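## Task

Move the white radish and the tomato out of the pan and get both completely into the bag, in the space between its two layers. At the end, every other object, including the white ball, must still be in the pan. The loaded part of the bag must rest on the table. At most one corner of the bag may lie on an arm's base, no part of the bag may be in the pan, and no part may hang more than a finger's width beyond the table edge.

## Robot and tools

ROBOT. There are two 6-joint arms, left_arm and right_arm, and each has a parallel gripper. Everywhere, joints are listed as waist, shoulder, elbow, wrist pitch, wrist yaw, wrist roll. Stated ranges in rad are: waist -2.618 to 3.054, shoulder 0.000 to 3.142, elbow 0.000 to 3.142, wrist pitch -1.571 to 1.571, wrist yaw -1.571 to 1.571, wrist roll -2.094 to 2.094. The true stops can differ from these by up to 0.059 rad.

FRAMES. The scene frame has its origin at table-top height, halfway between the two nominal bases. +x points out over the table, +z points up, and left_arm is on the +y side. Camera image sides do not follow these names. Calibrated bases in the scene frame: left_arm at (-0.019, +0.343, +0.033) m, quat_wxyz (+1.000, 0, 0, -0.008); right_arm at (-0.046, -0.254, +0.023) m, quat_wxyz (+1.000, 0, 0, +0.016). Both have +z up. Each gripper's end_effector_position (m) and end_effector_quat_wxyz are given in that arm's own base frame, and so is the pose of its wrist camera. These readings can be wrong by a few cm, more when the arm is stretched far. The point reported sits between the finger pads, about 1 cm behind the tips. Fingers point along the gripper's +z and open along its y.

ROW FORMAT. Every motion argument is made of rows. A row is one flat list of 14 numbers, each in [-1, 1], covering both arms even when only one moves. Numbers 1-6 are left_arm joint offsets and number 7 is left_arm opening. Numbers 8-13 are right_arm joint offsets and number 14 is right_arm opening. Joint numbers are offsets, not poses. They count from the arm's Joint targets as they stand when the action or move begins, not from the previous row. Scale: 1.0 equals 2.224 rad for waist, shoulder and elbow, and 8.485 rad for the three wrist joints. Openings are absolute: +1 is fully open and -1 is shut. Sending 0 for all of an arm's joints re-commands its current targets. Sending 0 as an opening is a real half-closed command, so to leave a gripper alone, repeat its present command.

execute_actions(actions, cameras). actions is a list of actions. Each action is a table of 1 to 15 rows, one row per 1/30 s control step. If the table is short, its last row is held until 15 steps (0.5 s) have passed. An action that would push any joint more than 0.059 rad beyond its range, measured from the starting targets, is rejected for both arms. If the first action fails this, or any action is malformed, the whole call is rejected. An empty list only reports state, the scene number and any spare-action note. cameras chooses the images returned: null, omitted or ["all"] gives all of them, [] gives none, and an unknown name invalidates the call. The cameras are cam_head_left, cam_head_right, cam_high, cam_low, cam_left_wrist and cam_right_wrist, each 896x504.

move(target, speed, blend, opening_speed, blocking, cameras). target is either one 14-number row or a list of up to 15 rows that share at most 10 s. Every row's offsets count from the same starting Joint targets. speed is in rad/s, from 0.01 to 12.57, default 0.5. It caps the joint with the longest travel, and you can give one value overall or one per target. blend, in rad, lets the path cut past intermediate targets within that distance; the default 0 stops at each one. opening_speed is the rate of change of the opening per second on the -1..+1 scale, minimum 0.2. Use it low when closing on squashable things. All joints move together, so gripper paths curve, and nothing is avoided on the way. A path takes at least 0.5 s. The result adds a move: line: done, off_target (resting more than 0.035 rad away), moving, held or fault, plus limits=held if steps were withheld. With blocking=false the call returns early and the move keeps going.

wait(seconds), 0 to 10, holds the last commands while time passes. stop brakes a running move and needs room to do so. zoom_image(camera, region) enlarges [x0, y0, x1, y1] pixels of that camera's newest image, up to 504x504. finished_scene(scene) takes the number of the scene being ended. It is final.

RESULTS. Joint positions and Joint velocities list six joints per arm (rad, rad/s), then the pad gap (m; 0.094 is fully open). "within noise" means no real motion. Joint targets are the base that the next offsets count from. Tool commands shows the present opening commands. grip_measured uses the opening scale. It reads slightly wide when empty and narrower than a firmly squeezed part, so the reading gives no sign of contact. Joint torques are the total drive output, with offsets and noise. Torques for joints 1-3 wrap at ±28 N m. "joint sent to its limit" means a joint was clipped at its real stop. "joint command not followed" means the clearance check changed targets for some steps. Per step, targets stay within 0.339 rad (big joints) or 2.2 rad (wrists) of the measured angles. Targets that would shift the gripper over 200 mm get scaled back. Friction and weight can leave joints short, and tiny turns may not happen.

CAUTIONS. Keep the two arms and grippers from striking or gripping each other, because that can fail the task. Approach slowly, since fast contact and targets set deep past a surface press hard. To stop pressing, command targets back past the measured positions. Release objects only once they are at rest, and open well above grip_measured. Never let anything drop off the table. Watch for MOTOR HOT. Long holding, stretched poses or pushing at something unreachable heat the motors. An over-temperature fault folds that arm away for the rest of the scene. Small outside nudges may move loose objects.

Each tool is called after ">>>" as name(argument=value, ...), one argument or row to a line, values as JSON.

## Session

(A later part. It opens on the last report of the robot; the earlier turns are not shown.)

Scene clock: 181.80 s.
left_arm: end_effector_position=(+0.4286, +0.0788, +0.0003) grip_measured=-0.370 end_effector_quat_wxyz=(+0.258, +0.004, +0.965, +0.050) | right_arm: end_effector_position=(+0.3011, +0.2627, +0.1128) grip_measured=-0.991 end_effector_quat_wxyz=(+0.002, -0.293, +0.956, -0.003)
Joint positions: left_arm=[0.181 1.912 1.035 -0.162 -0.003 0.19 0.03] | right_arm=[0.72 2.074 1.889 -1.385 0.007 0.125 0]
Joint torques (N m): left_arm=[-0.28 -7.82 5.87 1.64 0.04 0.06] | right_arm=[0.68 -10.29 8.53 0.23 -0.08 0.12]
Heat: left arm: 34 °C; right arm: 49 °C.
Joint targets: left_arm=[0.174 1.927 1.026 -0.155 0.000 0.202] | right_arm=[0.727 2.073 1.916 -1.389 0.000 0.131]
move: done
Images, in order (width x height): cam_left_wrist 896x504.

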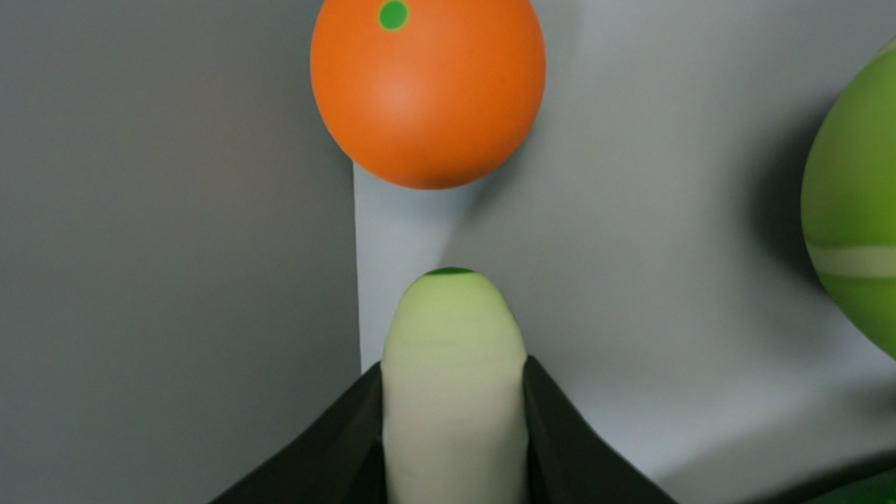

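>>> move(
  target=[
    [0, -0.1183, 0.1317, -0.0623, 0, 0, -0.45, 0, 0, 0, 0, 0, 0, -1],
    [-0.3255, -0.2864, -0.0436, -0.0571, 0, -0.0238, -0.45, 0, 0, 0, 0, 0, 0, -1],
    [-0.3737, -0.2182, -0.2554, 0.0299, 0, -0.0394, -0.45, 0, 0, 0, 0, 0, 0, -1],
  ],
  speed=[0.6, 0.8, 0.6],
  blend=0.1,
)

Scene clock: 190.63 s.
left_arm: end_effector_position=(+0.2627, -0.1997, +0.0191) grip_measured=-0.375 end_effector_quat_wxyz=(+0.317, +0.247, +0.907, -0.127) | right_arm: end_effector_position=(+0.3011, +0.2627, +0.1128) grip_measured=-0.991 end_effector_quat_wxyz=(+0.002, -0.293, +0.956, -0.003)
Joint positions: left_arm=[-0.651 1.432 0.467 0.09 -0.002 -0.12 0.029] | right_arm=[0.72 2.074 1.889 -1.385 0.007 0.125 0]
Joint torques (N m): left_arm=[-0.25 -3.78 5.76 1.92 0.02 -0.15] | right_arm=[0.68 -10.29 8.54 0.24 -0.08 0.11]
Heat: left arm: 34 °C; right arm: 49 °C.
Joint targets: left_arm=[-0.657 1.442 0.458 0.098 0.000 -0.132] | right_arm=[0.727 2.073 1.916 -1.389 0.000 0.131]
move: done

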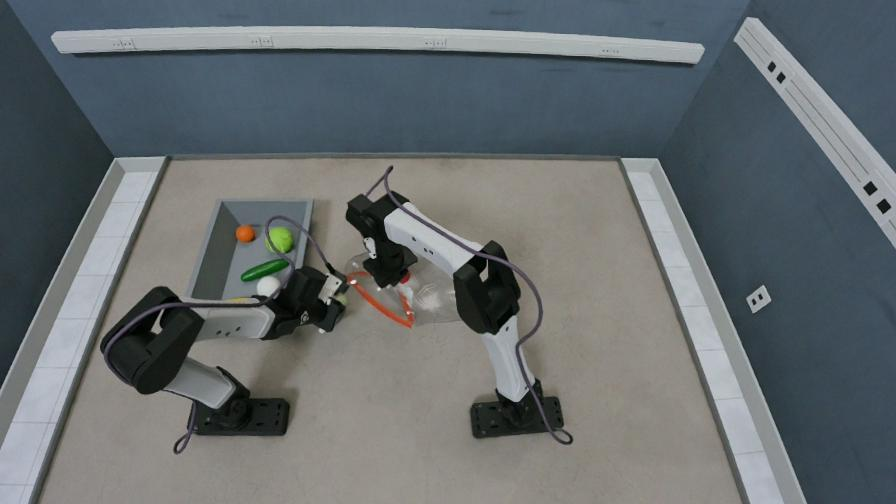

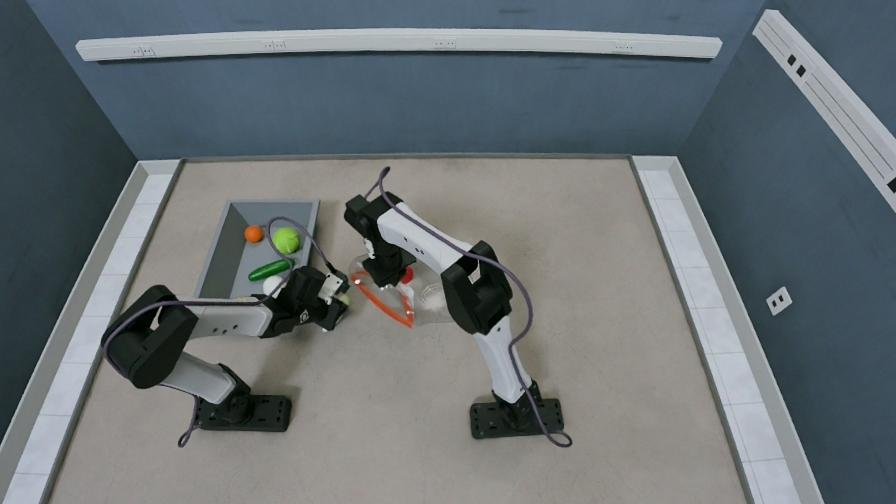

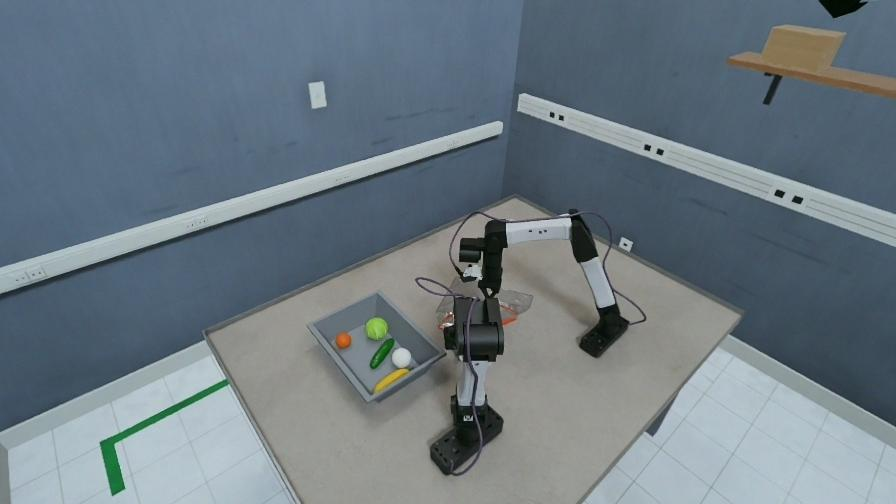

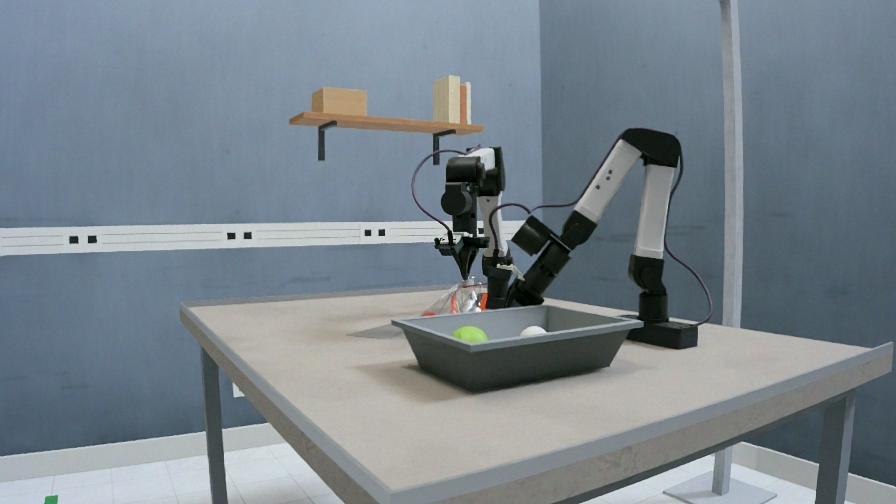

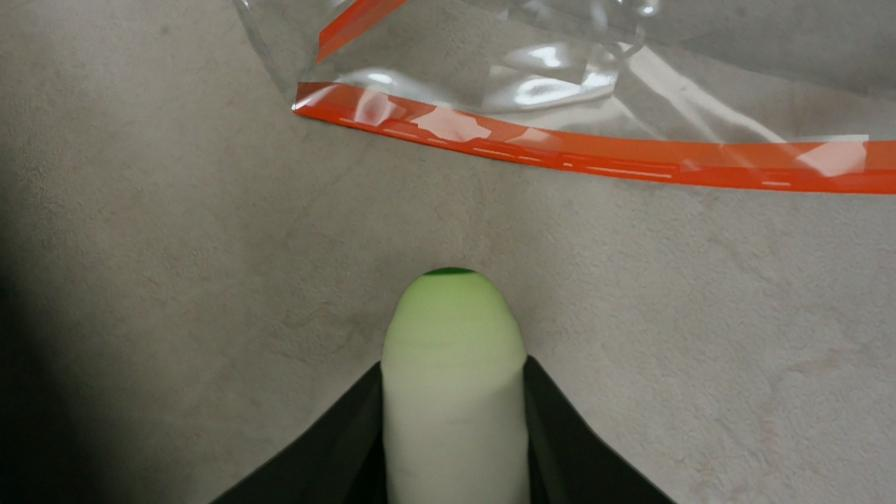

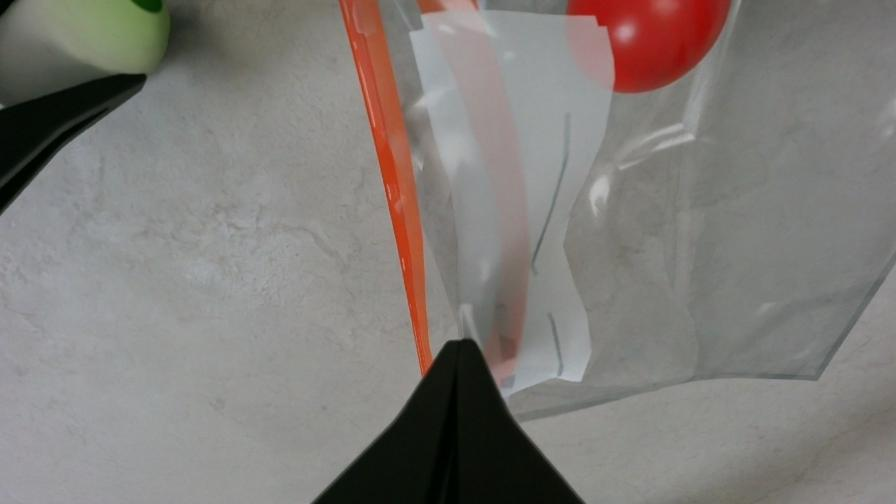

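>>> move(
  target=[-0.0225, 0.1340, 0.1113, 0.0094, 0, 0, -0.45, 0, 0, 0, 0, 0, 0, -1],
  speed=0.4,
  cameras=["cam_left_wrist", "cam_right_wrist", "cam_head_left"],
)

Scene clock: 194.23 s.
left_arm: end_effector_position=(+0.3026, -0.2546, +0.0060) grip_measured=-0.375 end_effector_quat_wxyz=(+0.316, +0.268, +0.900, -0.136) | right_arm: end_effector_position=(+0.3011, +0.2627, +0.1128) grip_measured=-0.991 end_effector_quat_wxyz=(+0.002, -0.293, +0.956, -0.003)
Joint positions: left_arm=[-0.701 1.725 0.687 0.17 -0.002 -0.12 0.029] | right_arm=[0.72 2.074 1.889 -1.385 0.007 0.125 0]
Joint torques (N m): left_arm=[-0.28 -5.79 8.16 1.96 0.03 -0.15] | right_arm=[0.66 -10.28 8.51 0.23 -0.08 0.11]
Heat: left arm: 34 °C; right arm: 49 °C.
Joint targets: left_arm=[-0.707 1.740 0.706 0.178 0.000 -0.132] | right_arm=[0.727 2.073 1.916 -1.389 0.000 0.131]
move: done
Images, in order (width x height): cam_head_left 896x504, cam_left_wrist 896x504, cam_right_wrist 896x504.

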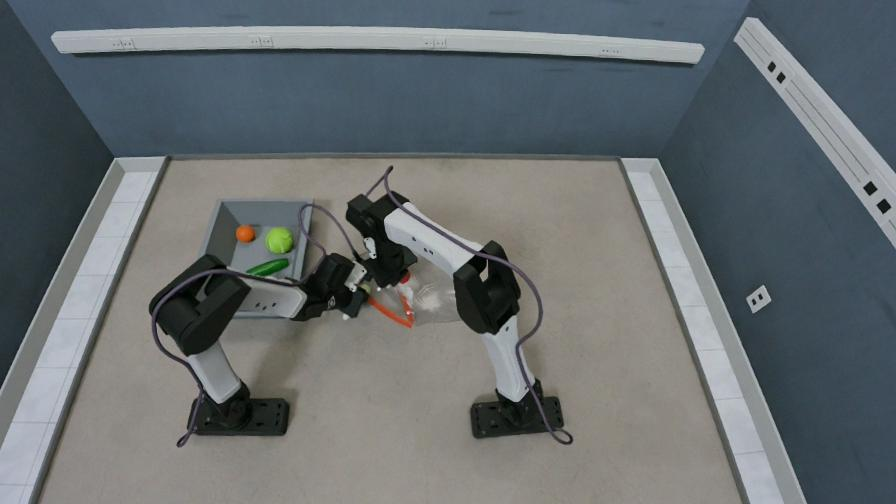

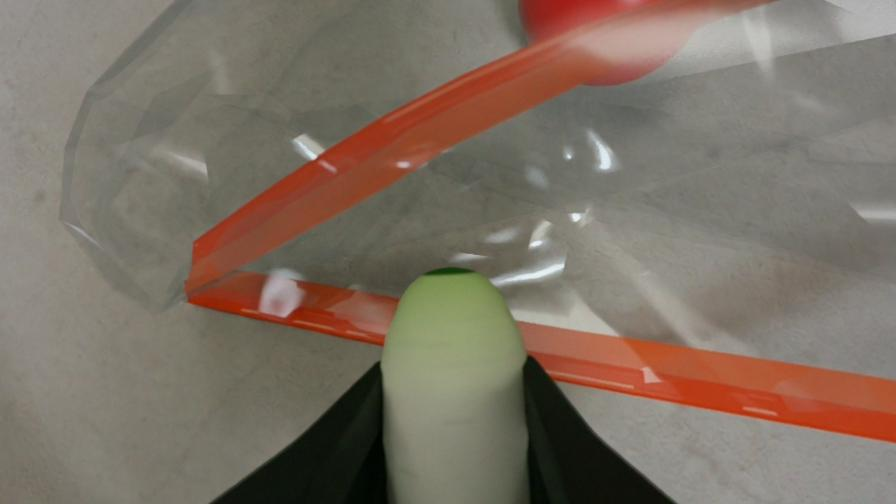

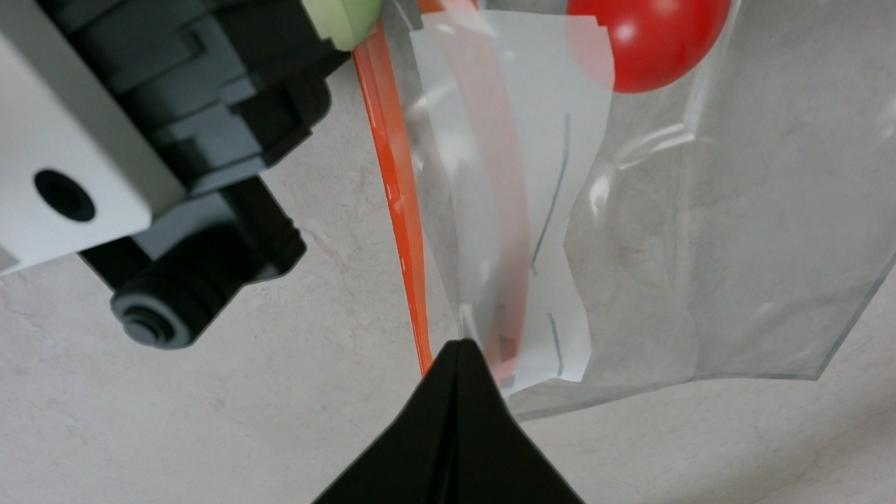

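>>> zoom_image(
  camera="cam_right_wrist",
  region=[0, 0, 448, 400],
)

>>> zoom_image(
  camera="cam_low",
  region=[400, 180, 640, 330],
)

Scaled by 1.125 from the camera's 896x504 image, which has a finer 1280x720 frame.

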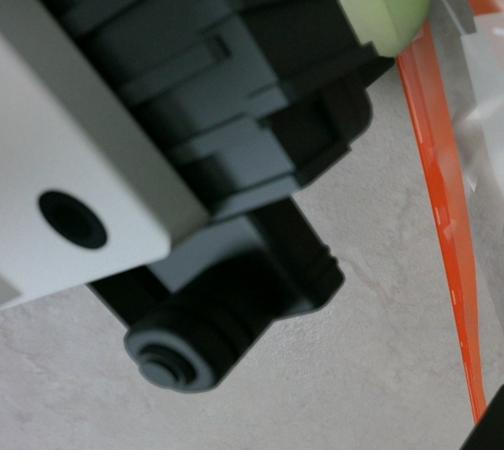

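This scene's latest camera images include none from cam_low. They are from: cam_head_left, cam_left_wrist, cam_right_wrist. cam_low's image comes with the result of a call that names it in "cameras".

>>> execute_actions(
  actions=[],
  cameras=["cam_low", "cam_high", "cam_left_wrist", "cam_right_wrist", "cam_head_left", "cam_head_right"],
)

>>> zoom_image(
  camera="cam_low",
  region=[400, 190, 620, 320],
)

>>> zoom_image(
  camera="cam_high",
  region=[400, 200, 580, 350],
)

>>> zoom_image(
  camera="cam_head_right",
  region=[270, 170, 450, 340],
)

Scene clock: 195.30 s.
left_arm: end_effector_position=(+0.3026, -0.2547, +0.0061) grip_measured=-0.375 end_effector_quat_wxyz=(+0.316, +0.268, +0.900, -0.136) | right_arm: end_effector_position=(+0.3011, +0.2627, +0.1128) grip_measured=-0.991 end_effector_quat_wxyz=(+0.002, -0.293, +0.956, -0.003)
Joint positions: left_arm=[-0.701 1.725 0.687 0.17 -0.002 -0.12 0.029] | right_arm=[0.72 2.074 1.889 -1.385 0.007 0.125 0]
Joint velocities: within noise
Joint torques (N m): left_arm=[-0.29 -5.78 8.17 1.95 0.03 -0.15] | right_arm=[0.65 -10.28 8.53 0.23 -0.08 0.11]
Heat: left arm: 34 °C; right arm: 49 °C.
Joint targets: left_arm=[-0.707 1.740 0.706 0.178 0.000 -0.132] | right_arm=[0.727 2.073 1.916 -1.389 0.000 0.131]
Tool commands: left_gripper/opening=-0.45 right_gripper/opening=-1.0

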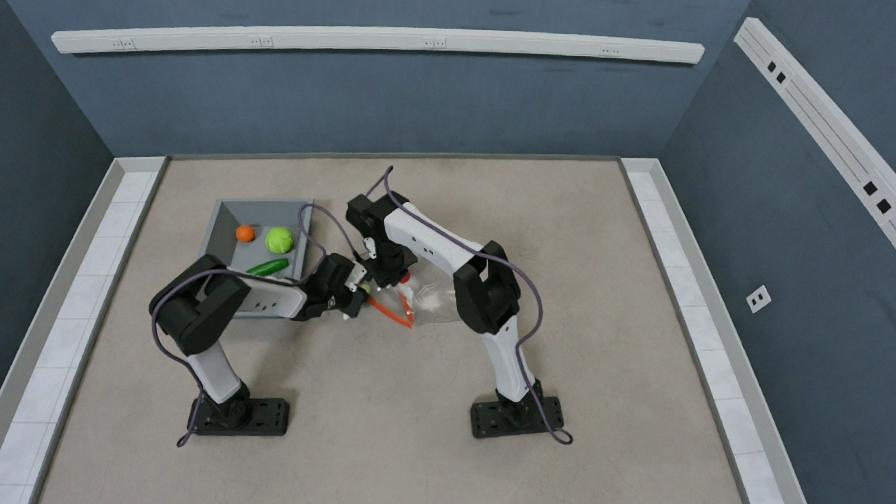

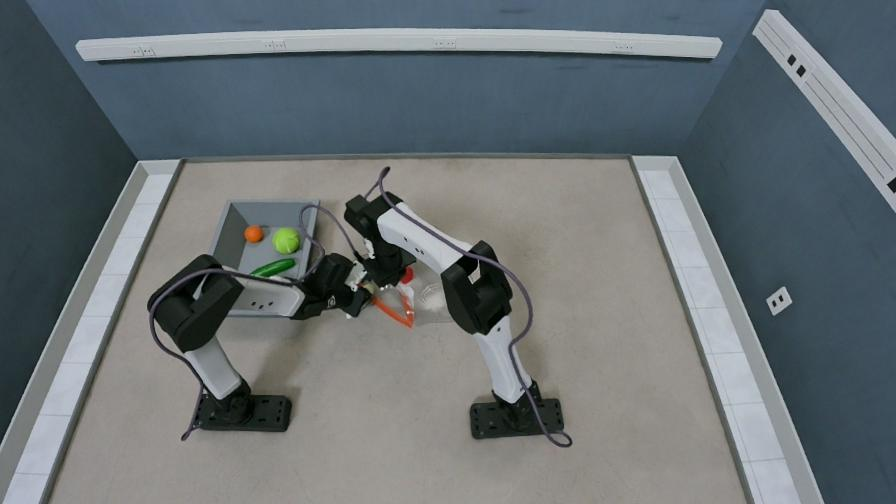

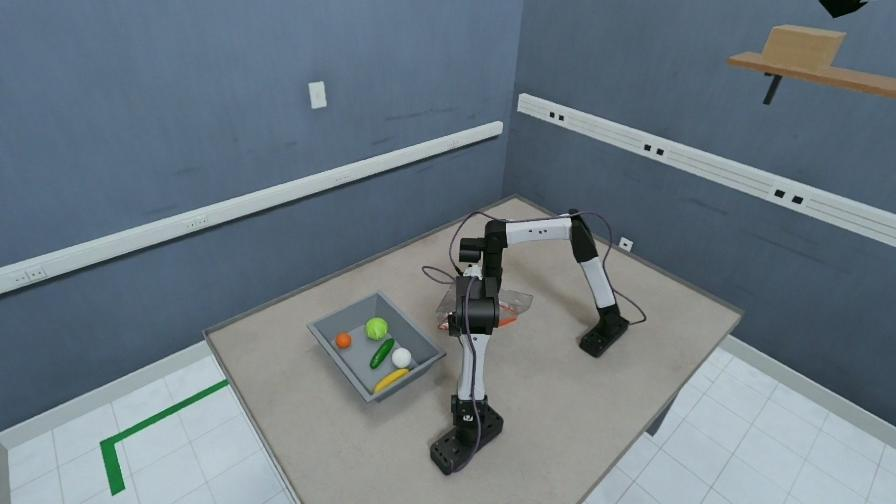

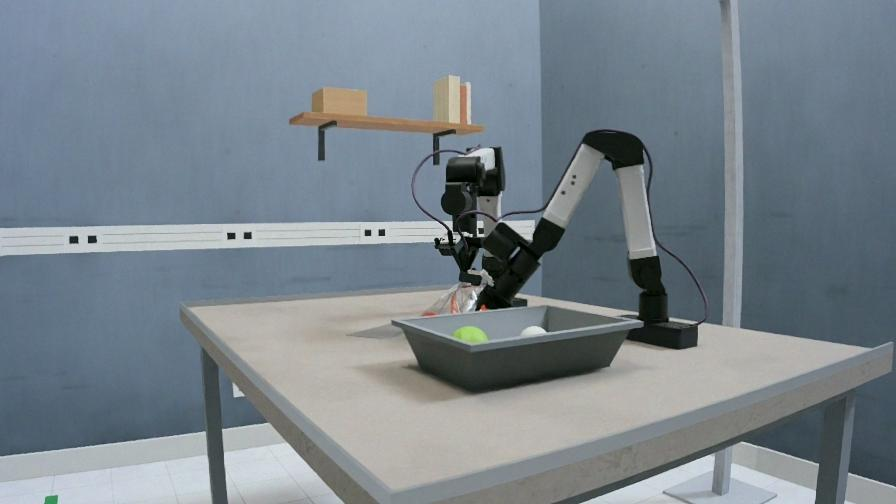

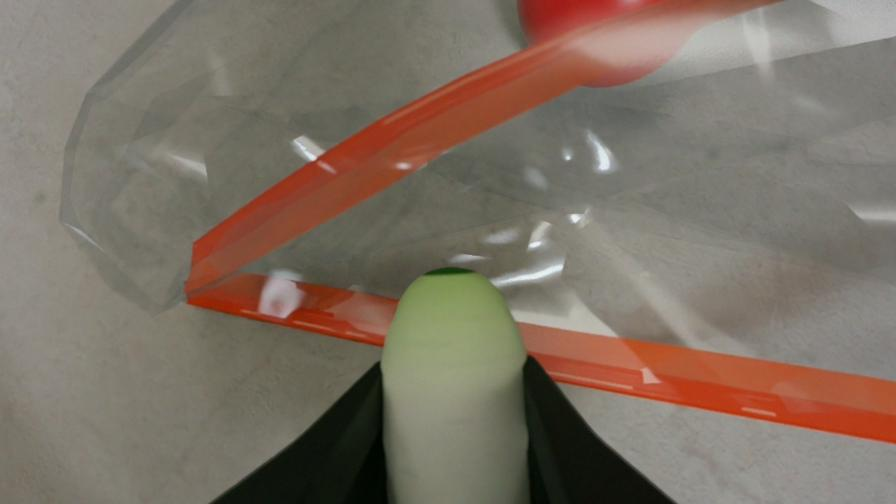

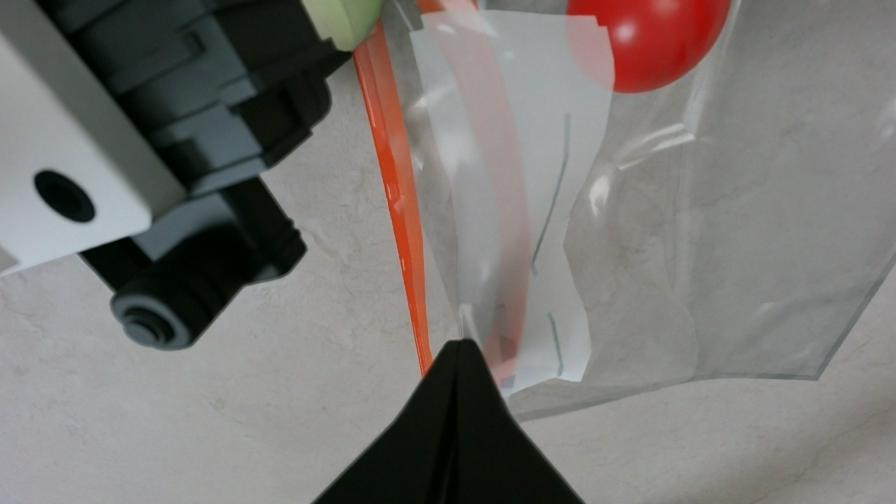

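Scaled by 2.291 from the camera's 896x504 image, which has a finer 1280x720 frame.

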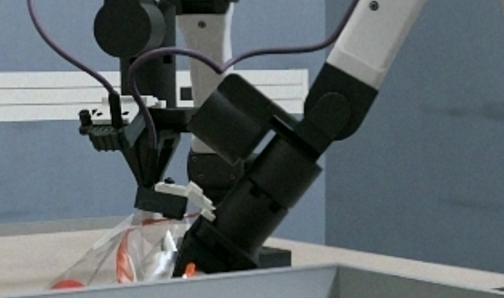

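Scaled by 2.800 from the camera's 896x504 image, which has a finer 1280x720 frame.

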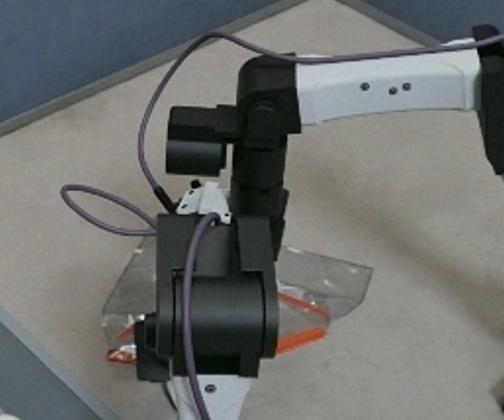

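Scaled by 2.800 from the camera's 896x504 image, which has a finer 1280x720 frame.

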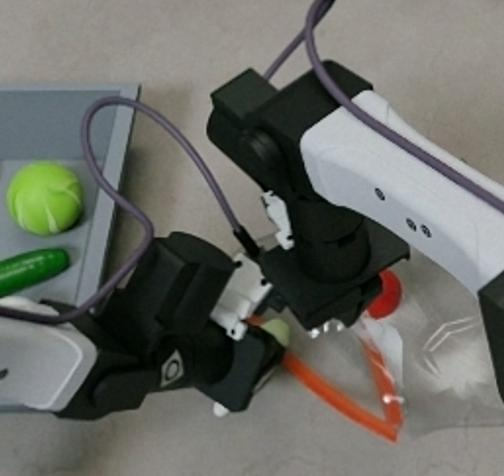

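>>> move(
  target=[0, 0.0338, 0.0707, -0.0318, 0, 0.0170, -0.45, 0, 0, 0, 0, 0, 0, -1],
  speed=0.4,
  cameras=["cam_left_wrist", "cam_right_wrist", "cam_low"],
)

>>> zoom_image(
  camera="cam_low",
  region=[400, 190, 620, 320],
)

Scene clock: 200.97 s.
left_arm: end_effector_position=(+0.3029, -0.2549, +0.0064) grip_measured=-0.375 end_effector_quat_wxyz=(+0.317, +0.268, +0.900, -0.137) | right_arm: end_effector_position=(+0.3011, +0.2627, +0.1128) grip_measured=-0.991 end_effector_quat_wxyz=(+0.002, -0.293, +0.956, -0.003)
Joint positions: left_arm=[-0.701 1.725 0.687 0.171 -0.002 -0.12 0.029] | right_arm=[0.72 2.074 1.889 -1.385 0.007 0.125 0]
Joint torques (N m): left_arm=[0.25 -6.93 6.26 1.86 0 -0.05] | right_arm=[0.68 -10.29 8.54 0.23 -0.08 0.11]
Heat: left arm: 34 °C; right arm: 50 °C.
Joint targets: left_arm=[-0.701 1.725 0.687 0.171 -0.002 -0.120] | right_arm=[0.727 2.073 1.916 -1.389 0.000 0.131]
move: held (left_arm; a check stopped the path); limits=held; left_arm: the wrist pitch is farthest, 0.262 rad from its target
joint command not followed: on one or more control steps a check withheld the commanded joint targets of the left arm, and it was not sent them on those steps.
cause: the commanded joint targets, or the way to them, would bring a part of the robot too close to another arm (this arm's wrist (the part past the wrist pitch) and the right arm's gripper housing, at the place that arm is still heading or pushing toward).
Images, in order (width x height): cam_low 896x504, cam_left_wrist 896x504, cam_right_wrist 896x504.

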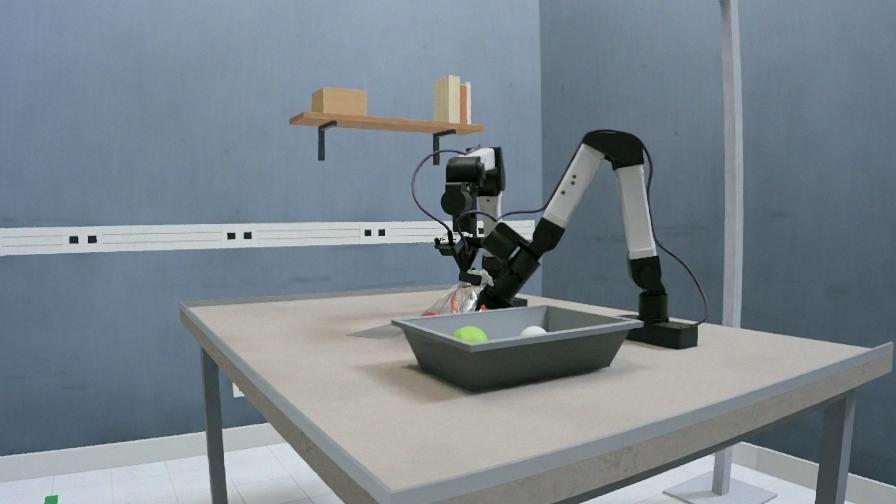

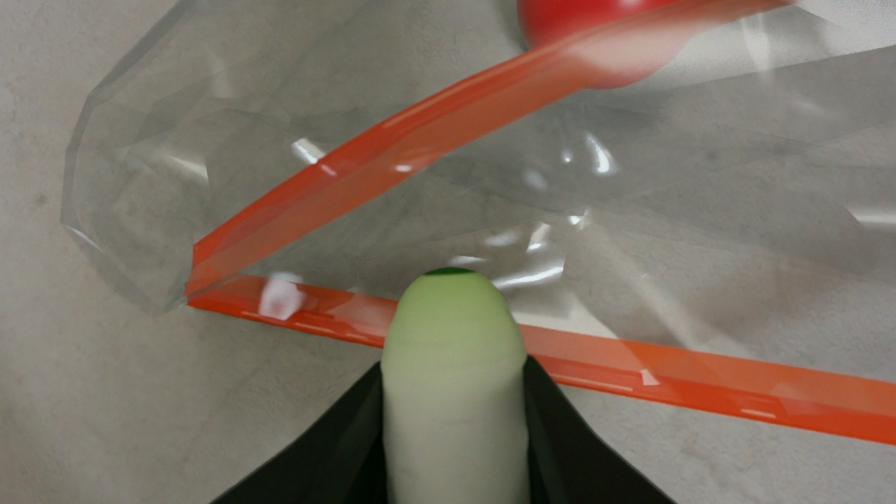

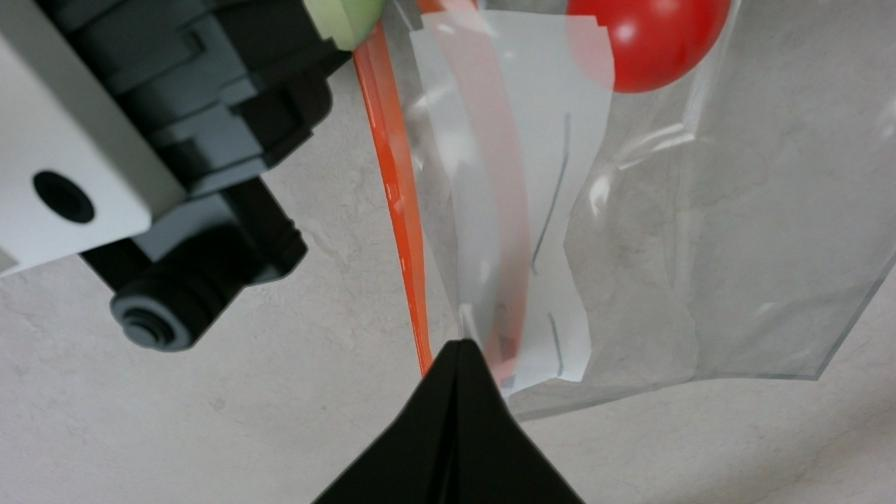

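Scaled by 2.291 from the camera's 896x504 image, which has a finer 1280x720 frame.

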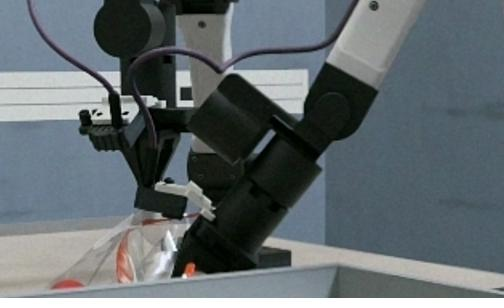

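>>> move(
  target=[
    [-0.0027, -0.0799, -0.0821, 0, 0.0002, 0.0071, -0.45, 0, 0, 0, 0, 0, 0, -1],
    [-0.0027, -0.0123, 0.0143, -0.0277, 0.0002, 0.0156, -0.45, 0, 0, 0, 0, 0, 0, -1],
  ],
  speed=[0.5, 0.4],
  blend=0.04,
  cameras=["cam_left_wrist", "cam_right_wrist", "cam_low"],
)

>>> zoom_image(
  camera="cam_low",
  region=[400, 190, 620, 320],
)

Scene clock: 204.00 s.
left_arm: end_effector_position=(+0.2798, -0.2354, -0.0029) grip_measured=-0.375 end_effector_quat_wxyz=(+0.258, +0.329, +0.904, -0.093) | right_arm: end_effector_position=(+0.3011, +0.2627, +0.1128) grip_measured=-0.991 end_effector_quat_wxyz=(+0.002, -0.293, +0.956, -0.003)
Joint positions: left_arm=[-0.701 1.682 0.703 -0.036 -0.002 -0.001 0.029] | right_arm=[0.72 2.074 1.889 -1.385 0.007 0.125 0]
Joint torques (N m): left_arm=[-0.25 -5.38 7.88 1.3 0.02 0.11] | right_arm=[0.66 -10.29 8.54 0.23 -0.08 0.11]
Heat: left arm: 34 °C; right arm: 50 °C.
Joint targets: left_arm=[-0.707 1.698 0.719 -0.065 -0.001 0.012] | right_arm=[0.727 2.073 1.916 -1.389 0.000 0.131]
move: done
Images, in order (width x height): cam_low 896x504, cam_left_wrist 896x504, cam_right_wrist 896x504.

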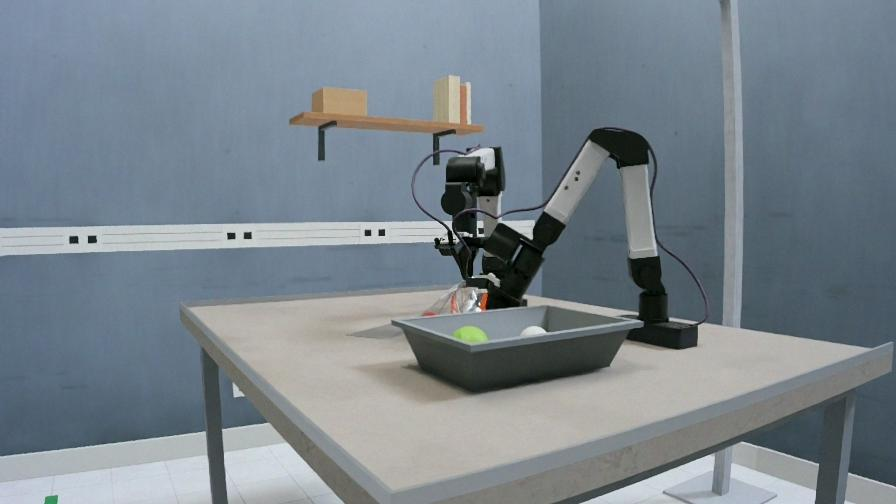

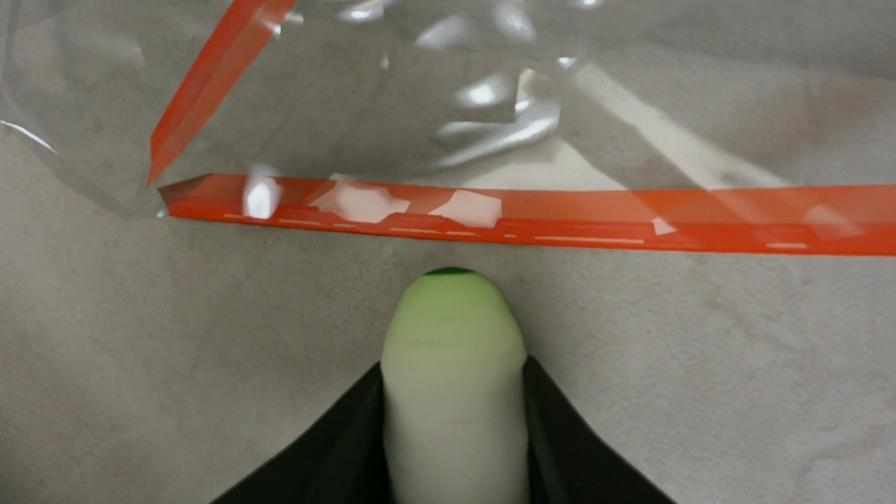

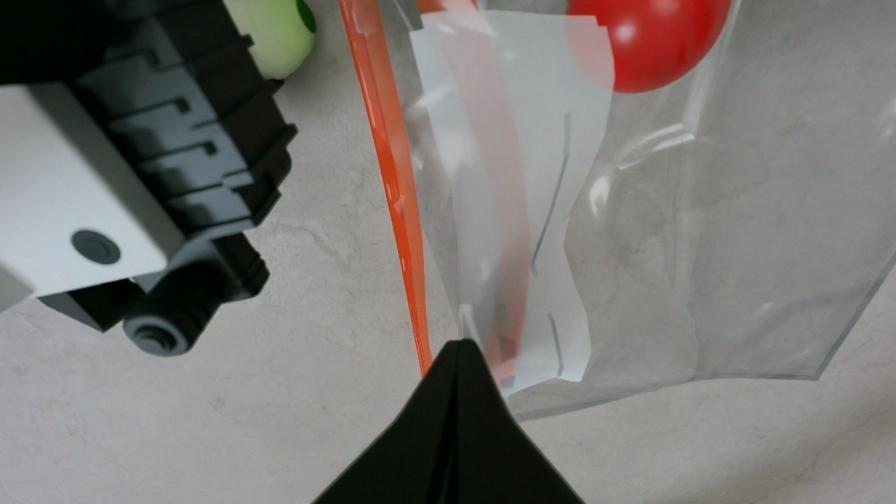

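Scaled by 2.291 from the camera's 896x504 image, which has a finer 1280x720 frame.

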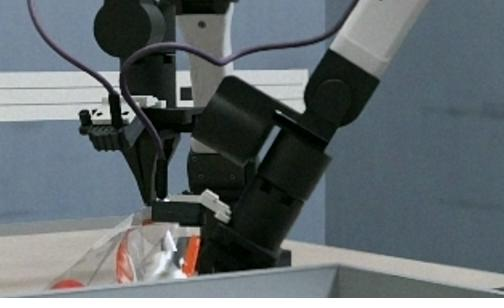

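>>> move(
  target=[
    [0, 0.0054, 0, 0, 0, 0, -0.45, 0, 0, 0, 0, 0, 0, -1],
    [0, 0.0054, 0, 0, 0, 0, -0.02, 0, 0, 0, 0, 0, 0, -1],
  ],
  speed=0.2,
  opening_speed=0.4,
  cameras=["cam_left_wrist", "cam_right_wrist"],
)

Scene clock: 206.57 s.
left_arm: end_effector_position=(+0.2774, -0.2334, -0.0077) grip_measured=-0.022 end_effector_quat_wxyz=(+0.248, +0.331, +0.906, -0.089) | right_arm: end_effector_position=(+0.3011, +0.2627, +0.1128) grip_measured=-0.991 end_effector_quat_wxyz=(+0.002, -0.293, +0.956, -0.003)
Joint positions: left_arm=[-0.701 1.694 0.707 -0.049 -0.002 0 0.046] | right_arm=[0.72 2.074 1.889 -1.385 0.007 0.125 0]
Joint torques (N m): left_arm=[-0.28 -5.44 7.47 1.4 0.03 0.06] | right_arm=[0.66 -10.29 8.55 0.24 -0.08 0.11]
Heat: left arm: 34 °C; right arm: 50 °C.
Joint targets: left_arm=[-0.707 1.710 0.719 -0.064 -0.001 0.012] | right_arm=[0.727 2.073 1.916 -1.389 0.000 0.131]
move: done
Images, in order (width x height): cam_left_wrist 896x504, cam_right_wrist 896x504.

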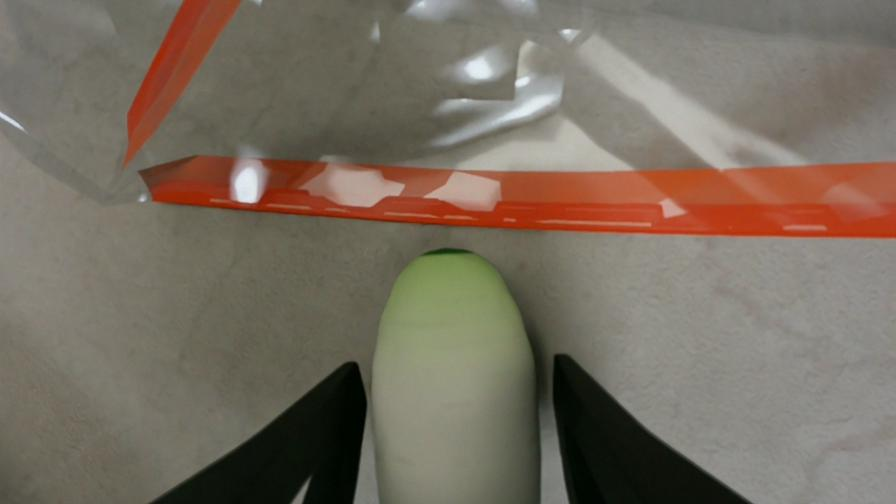

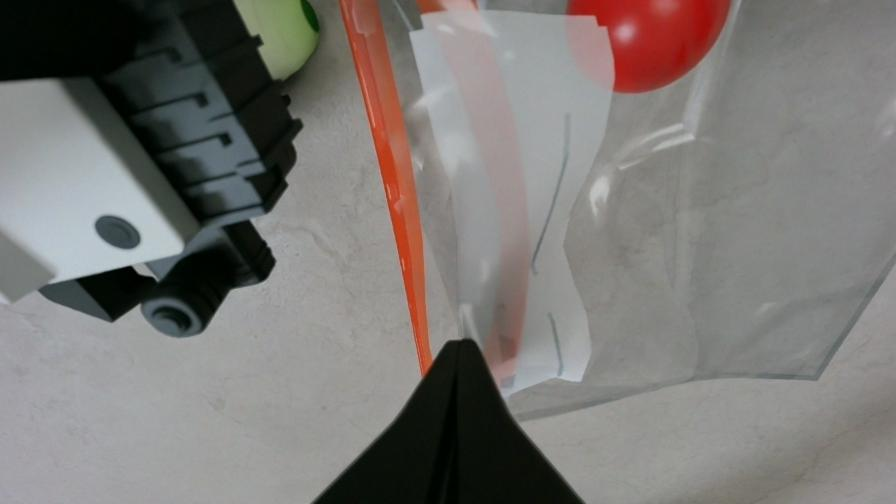

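>>> move(
  target=[
    [0, -0.0495, -0.1434, 0.0549, 0, 0, 0.1, 0, 0, 0, 0, 0, 0, -1],
    [0, -0.0292, -0.2131, 0.0922, 0, 0, 0.1, 0, 0, 0, 0, 0, 0, -1],
    [0, 0.0701, -0.2760, 0.1474, 0, 0, 0.1, 0, 0, 0, 0, 0, 0, -1],
  ],
  speed=0.7,
  blend=0.05,
  cameras=["cam_left_wrist", "cam_right_wrist"],
)

Scene clock: 210.90 s.
left_arm: end_effector_position=(+0.2447, -0.2059, -0.0149) grip_measured=+0.098 end_effector_quat_wxyz=(+0.455, +0.300, +0.822, -0.165) | right_arm: end_effector_position=(+0.3011, +0.2627, +0.1128) grip_measured=-0.991 end_effector_quat_wxyz=(+0.002, -0.293, +0.956, -0.003)
Joint positions: left_arm=[-0.701 1.853 0.113 1.181 -0.002 0 0.052] | right_arm=[0.72 2.074 1.889 -1.385 0.007 0.125 0]
Joint torques (N m): left_arm=[-0.28 -3.77 1.74 2.31 0.03 0.07] | right_arm=[0.68 -10.28 8.51 0.23 -0.08 0.11]
Heat: left arm: 34 °C; right arm: 50 °C.
Joint targets: left_arm=[-0.707 1.866 0.105 1.186 -0.001 0.012] | right_arm=[0.727 2.073 1.916 -1.389 0.000 0.131]
move: done
Images, in order (width x height): cam_left_wrist 896x504, cam_right_wrist 896x504.

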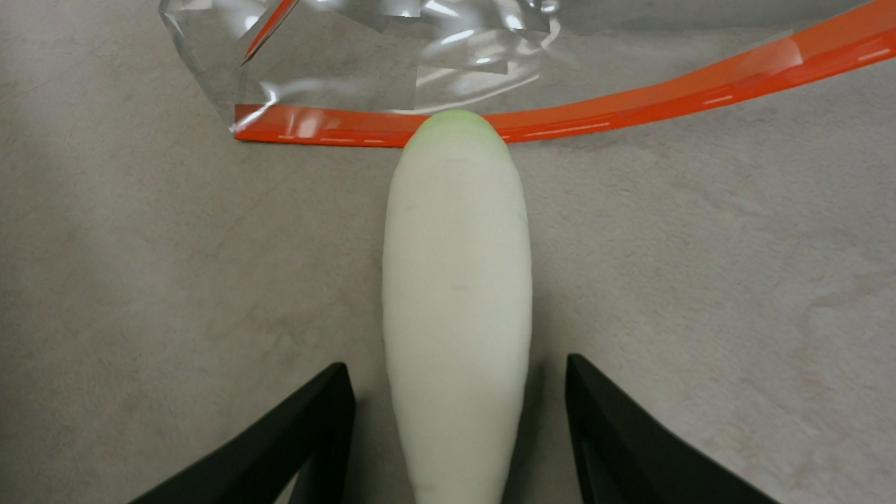

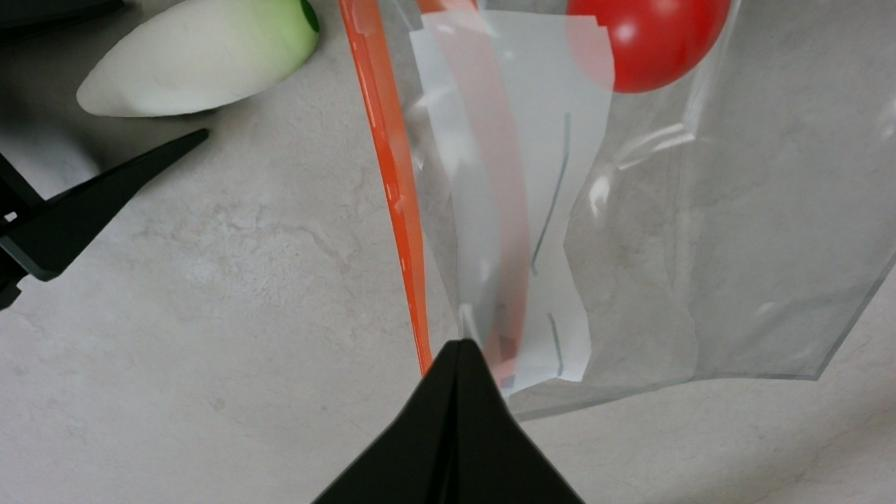

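>>> move(
  target=[
    [0, -0.0135, -0.0173, 0.0037, 0, 0, 0.1, 0, 0, 0, 0, 0, 0, -1],
    [0, -0.0135, -0.0173, 0.0037, 0, 0, -0.7, 0, 0, 0, 0, 0, 0, -1],
  ],
  speed=0.3,
  opening_speed=0.4,
  cameras=["cam_left_wrist", "cam_right_wrist"],
)

Scene clock: 215.43 s.
left_arm: end_effector_position=(+0.2365, -0.1990, -0.0169) grip_measured=-0.686 end_effector_quat_wxyz=(+0.453, +0.300, +0.823, -0.164) | right_arm: end_effector_position=(+0.3011, +0.2627, +0.1128) grip_measured=-0.991 end_effector_quat_wxyz=(+0.002, -0.293, +0.956, -0.003)
Joint positions: left_arm=[-0.701 1.853 0.074 1.213 -0.002 0 0.015] | right_arm=[0.72 2.074 1.889 -1.385 0.007 0.125 0]
Joint torques (N m): left_arm=[-0.25 -5.9 1.51 2.31 0.02 0.06] | right_arm=[0.65 -10.29 8.51 0.23 -0.08 0.12]
Heat: left arm: 35 °C; right arm: 50 °C.
Joint targets: left_arm=[-0.707 1.836 0.067 1.218 -0.001 0.012] | right_arm=[0.727 2.073 1.916 -1.389 0.000 0.131]
move: done
Images, in order (width x height): cam_left_wrist 896x504, cam_right_wrist 896x504.

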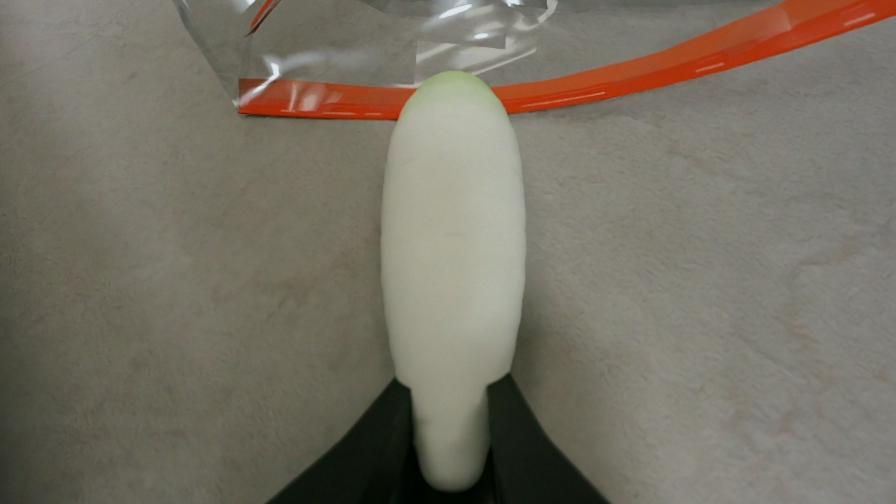

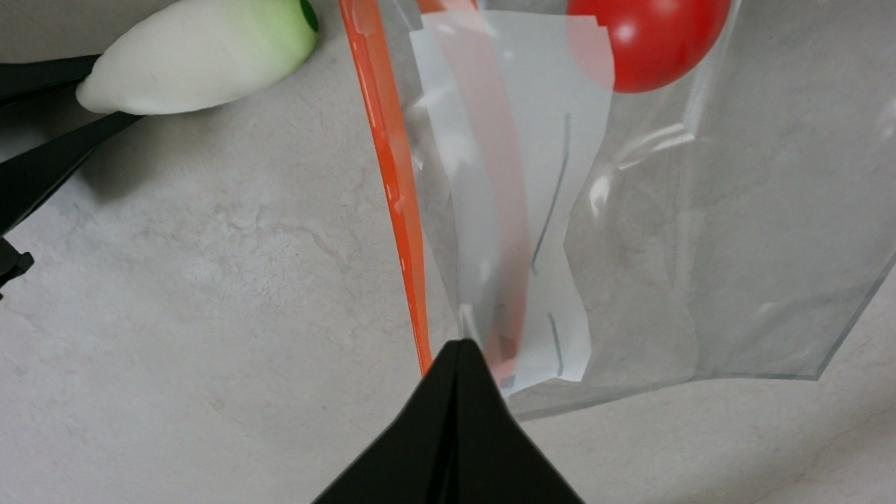

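>>> zoom_image(
  camera="cam_left_wrist",
  region=[300, 300, 620, 504],
)

>>> zoom_image(
  camera="cam_right_wrist",
  region=[0, 0, 360, 300],
)

Scaled by 1.575 from the camera's 896x504 image, which has a finer 1280x720 frame.

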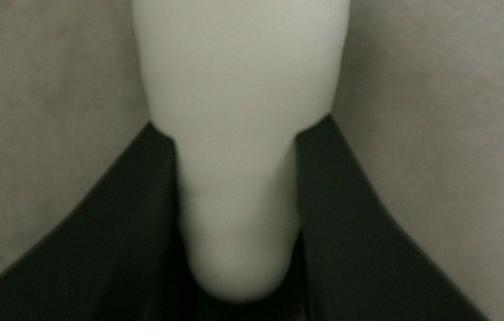

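Scaled by 1.400 from the camera's 896x504 image, which has a finer 1280x720 frame.

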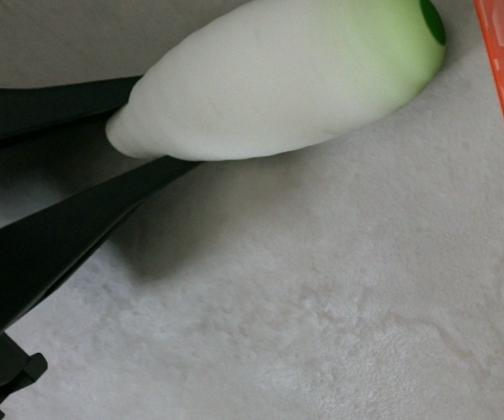

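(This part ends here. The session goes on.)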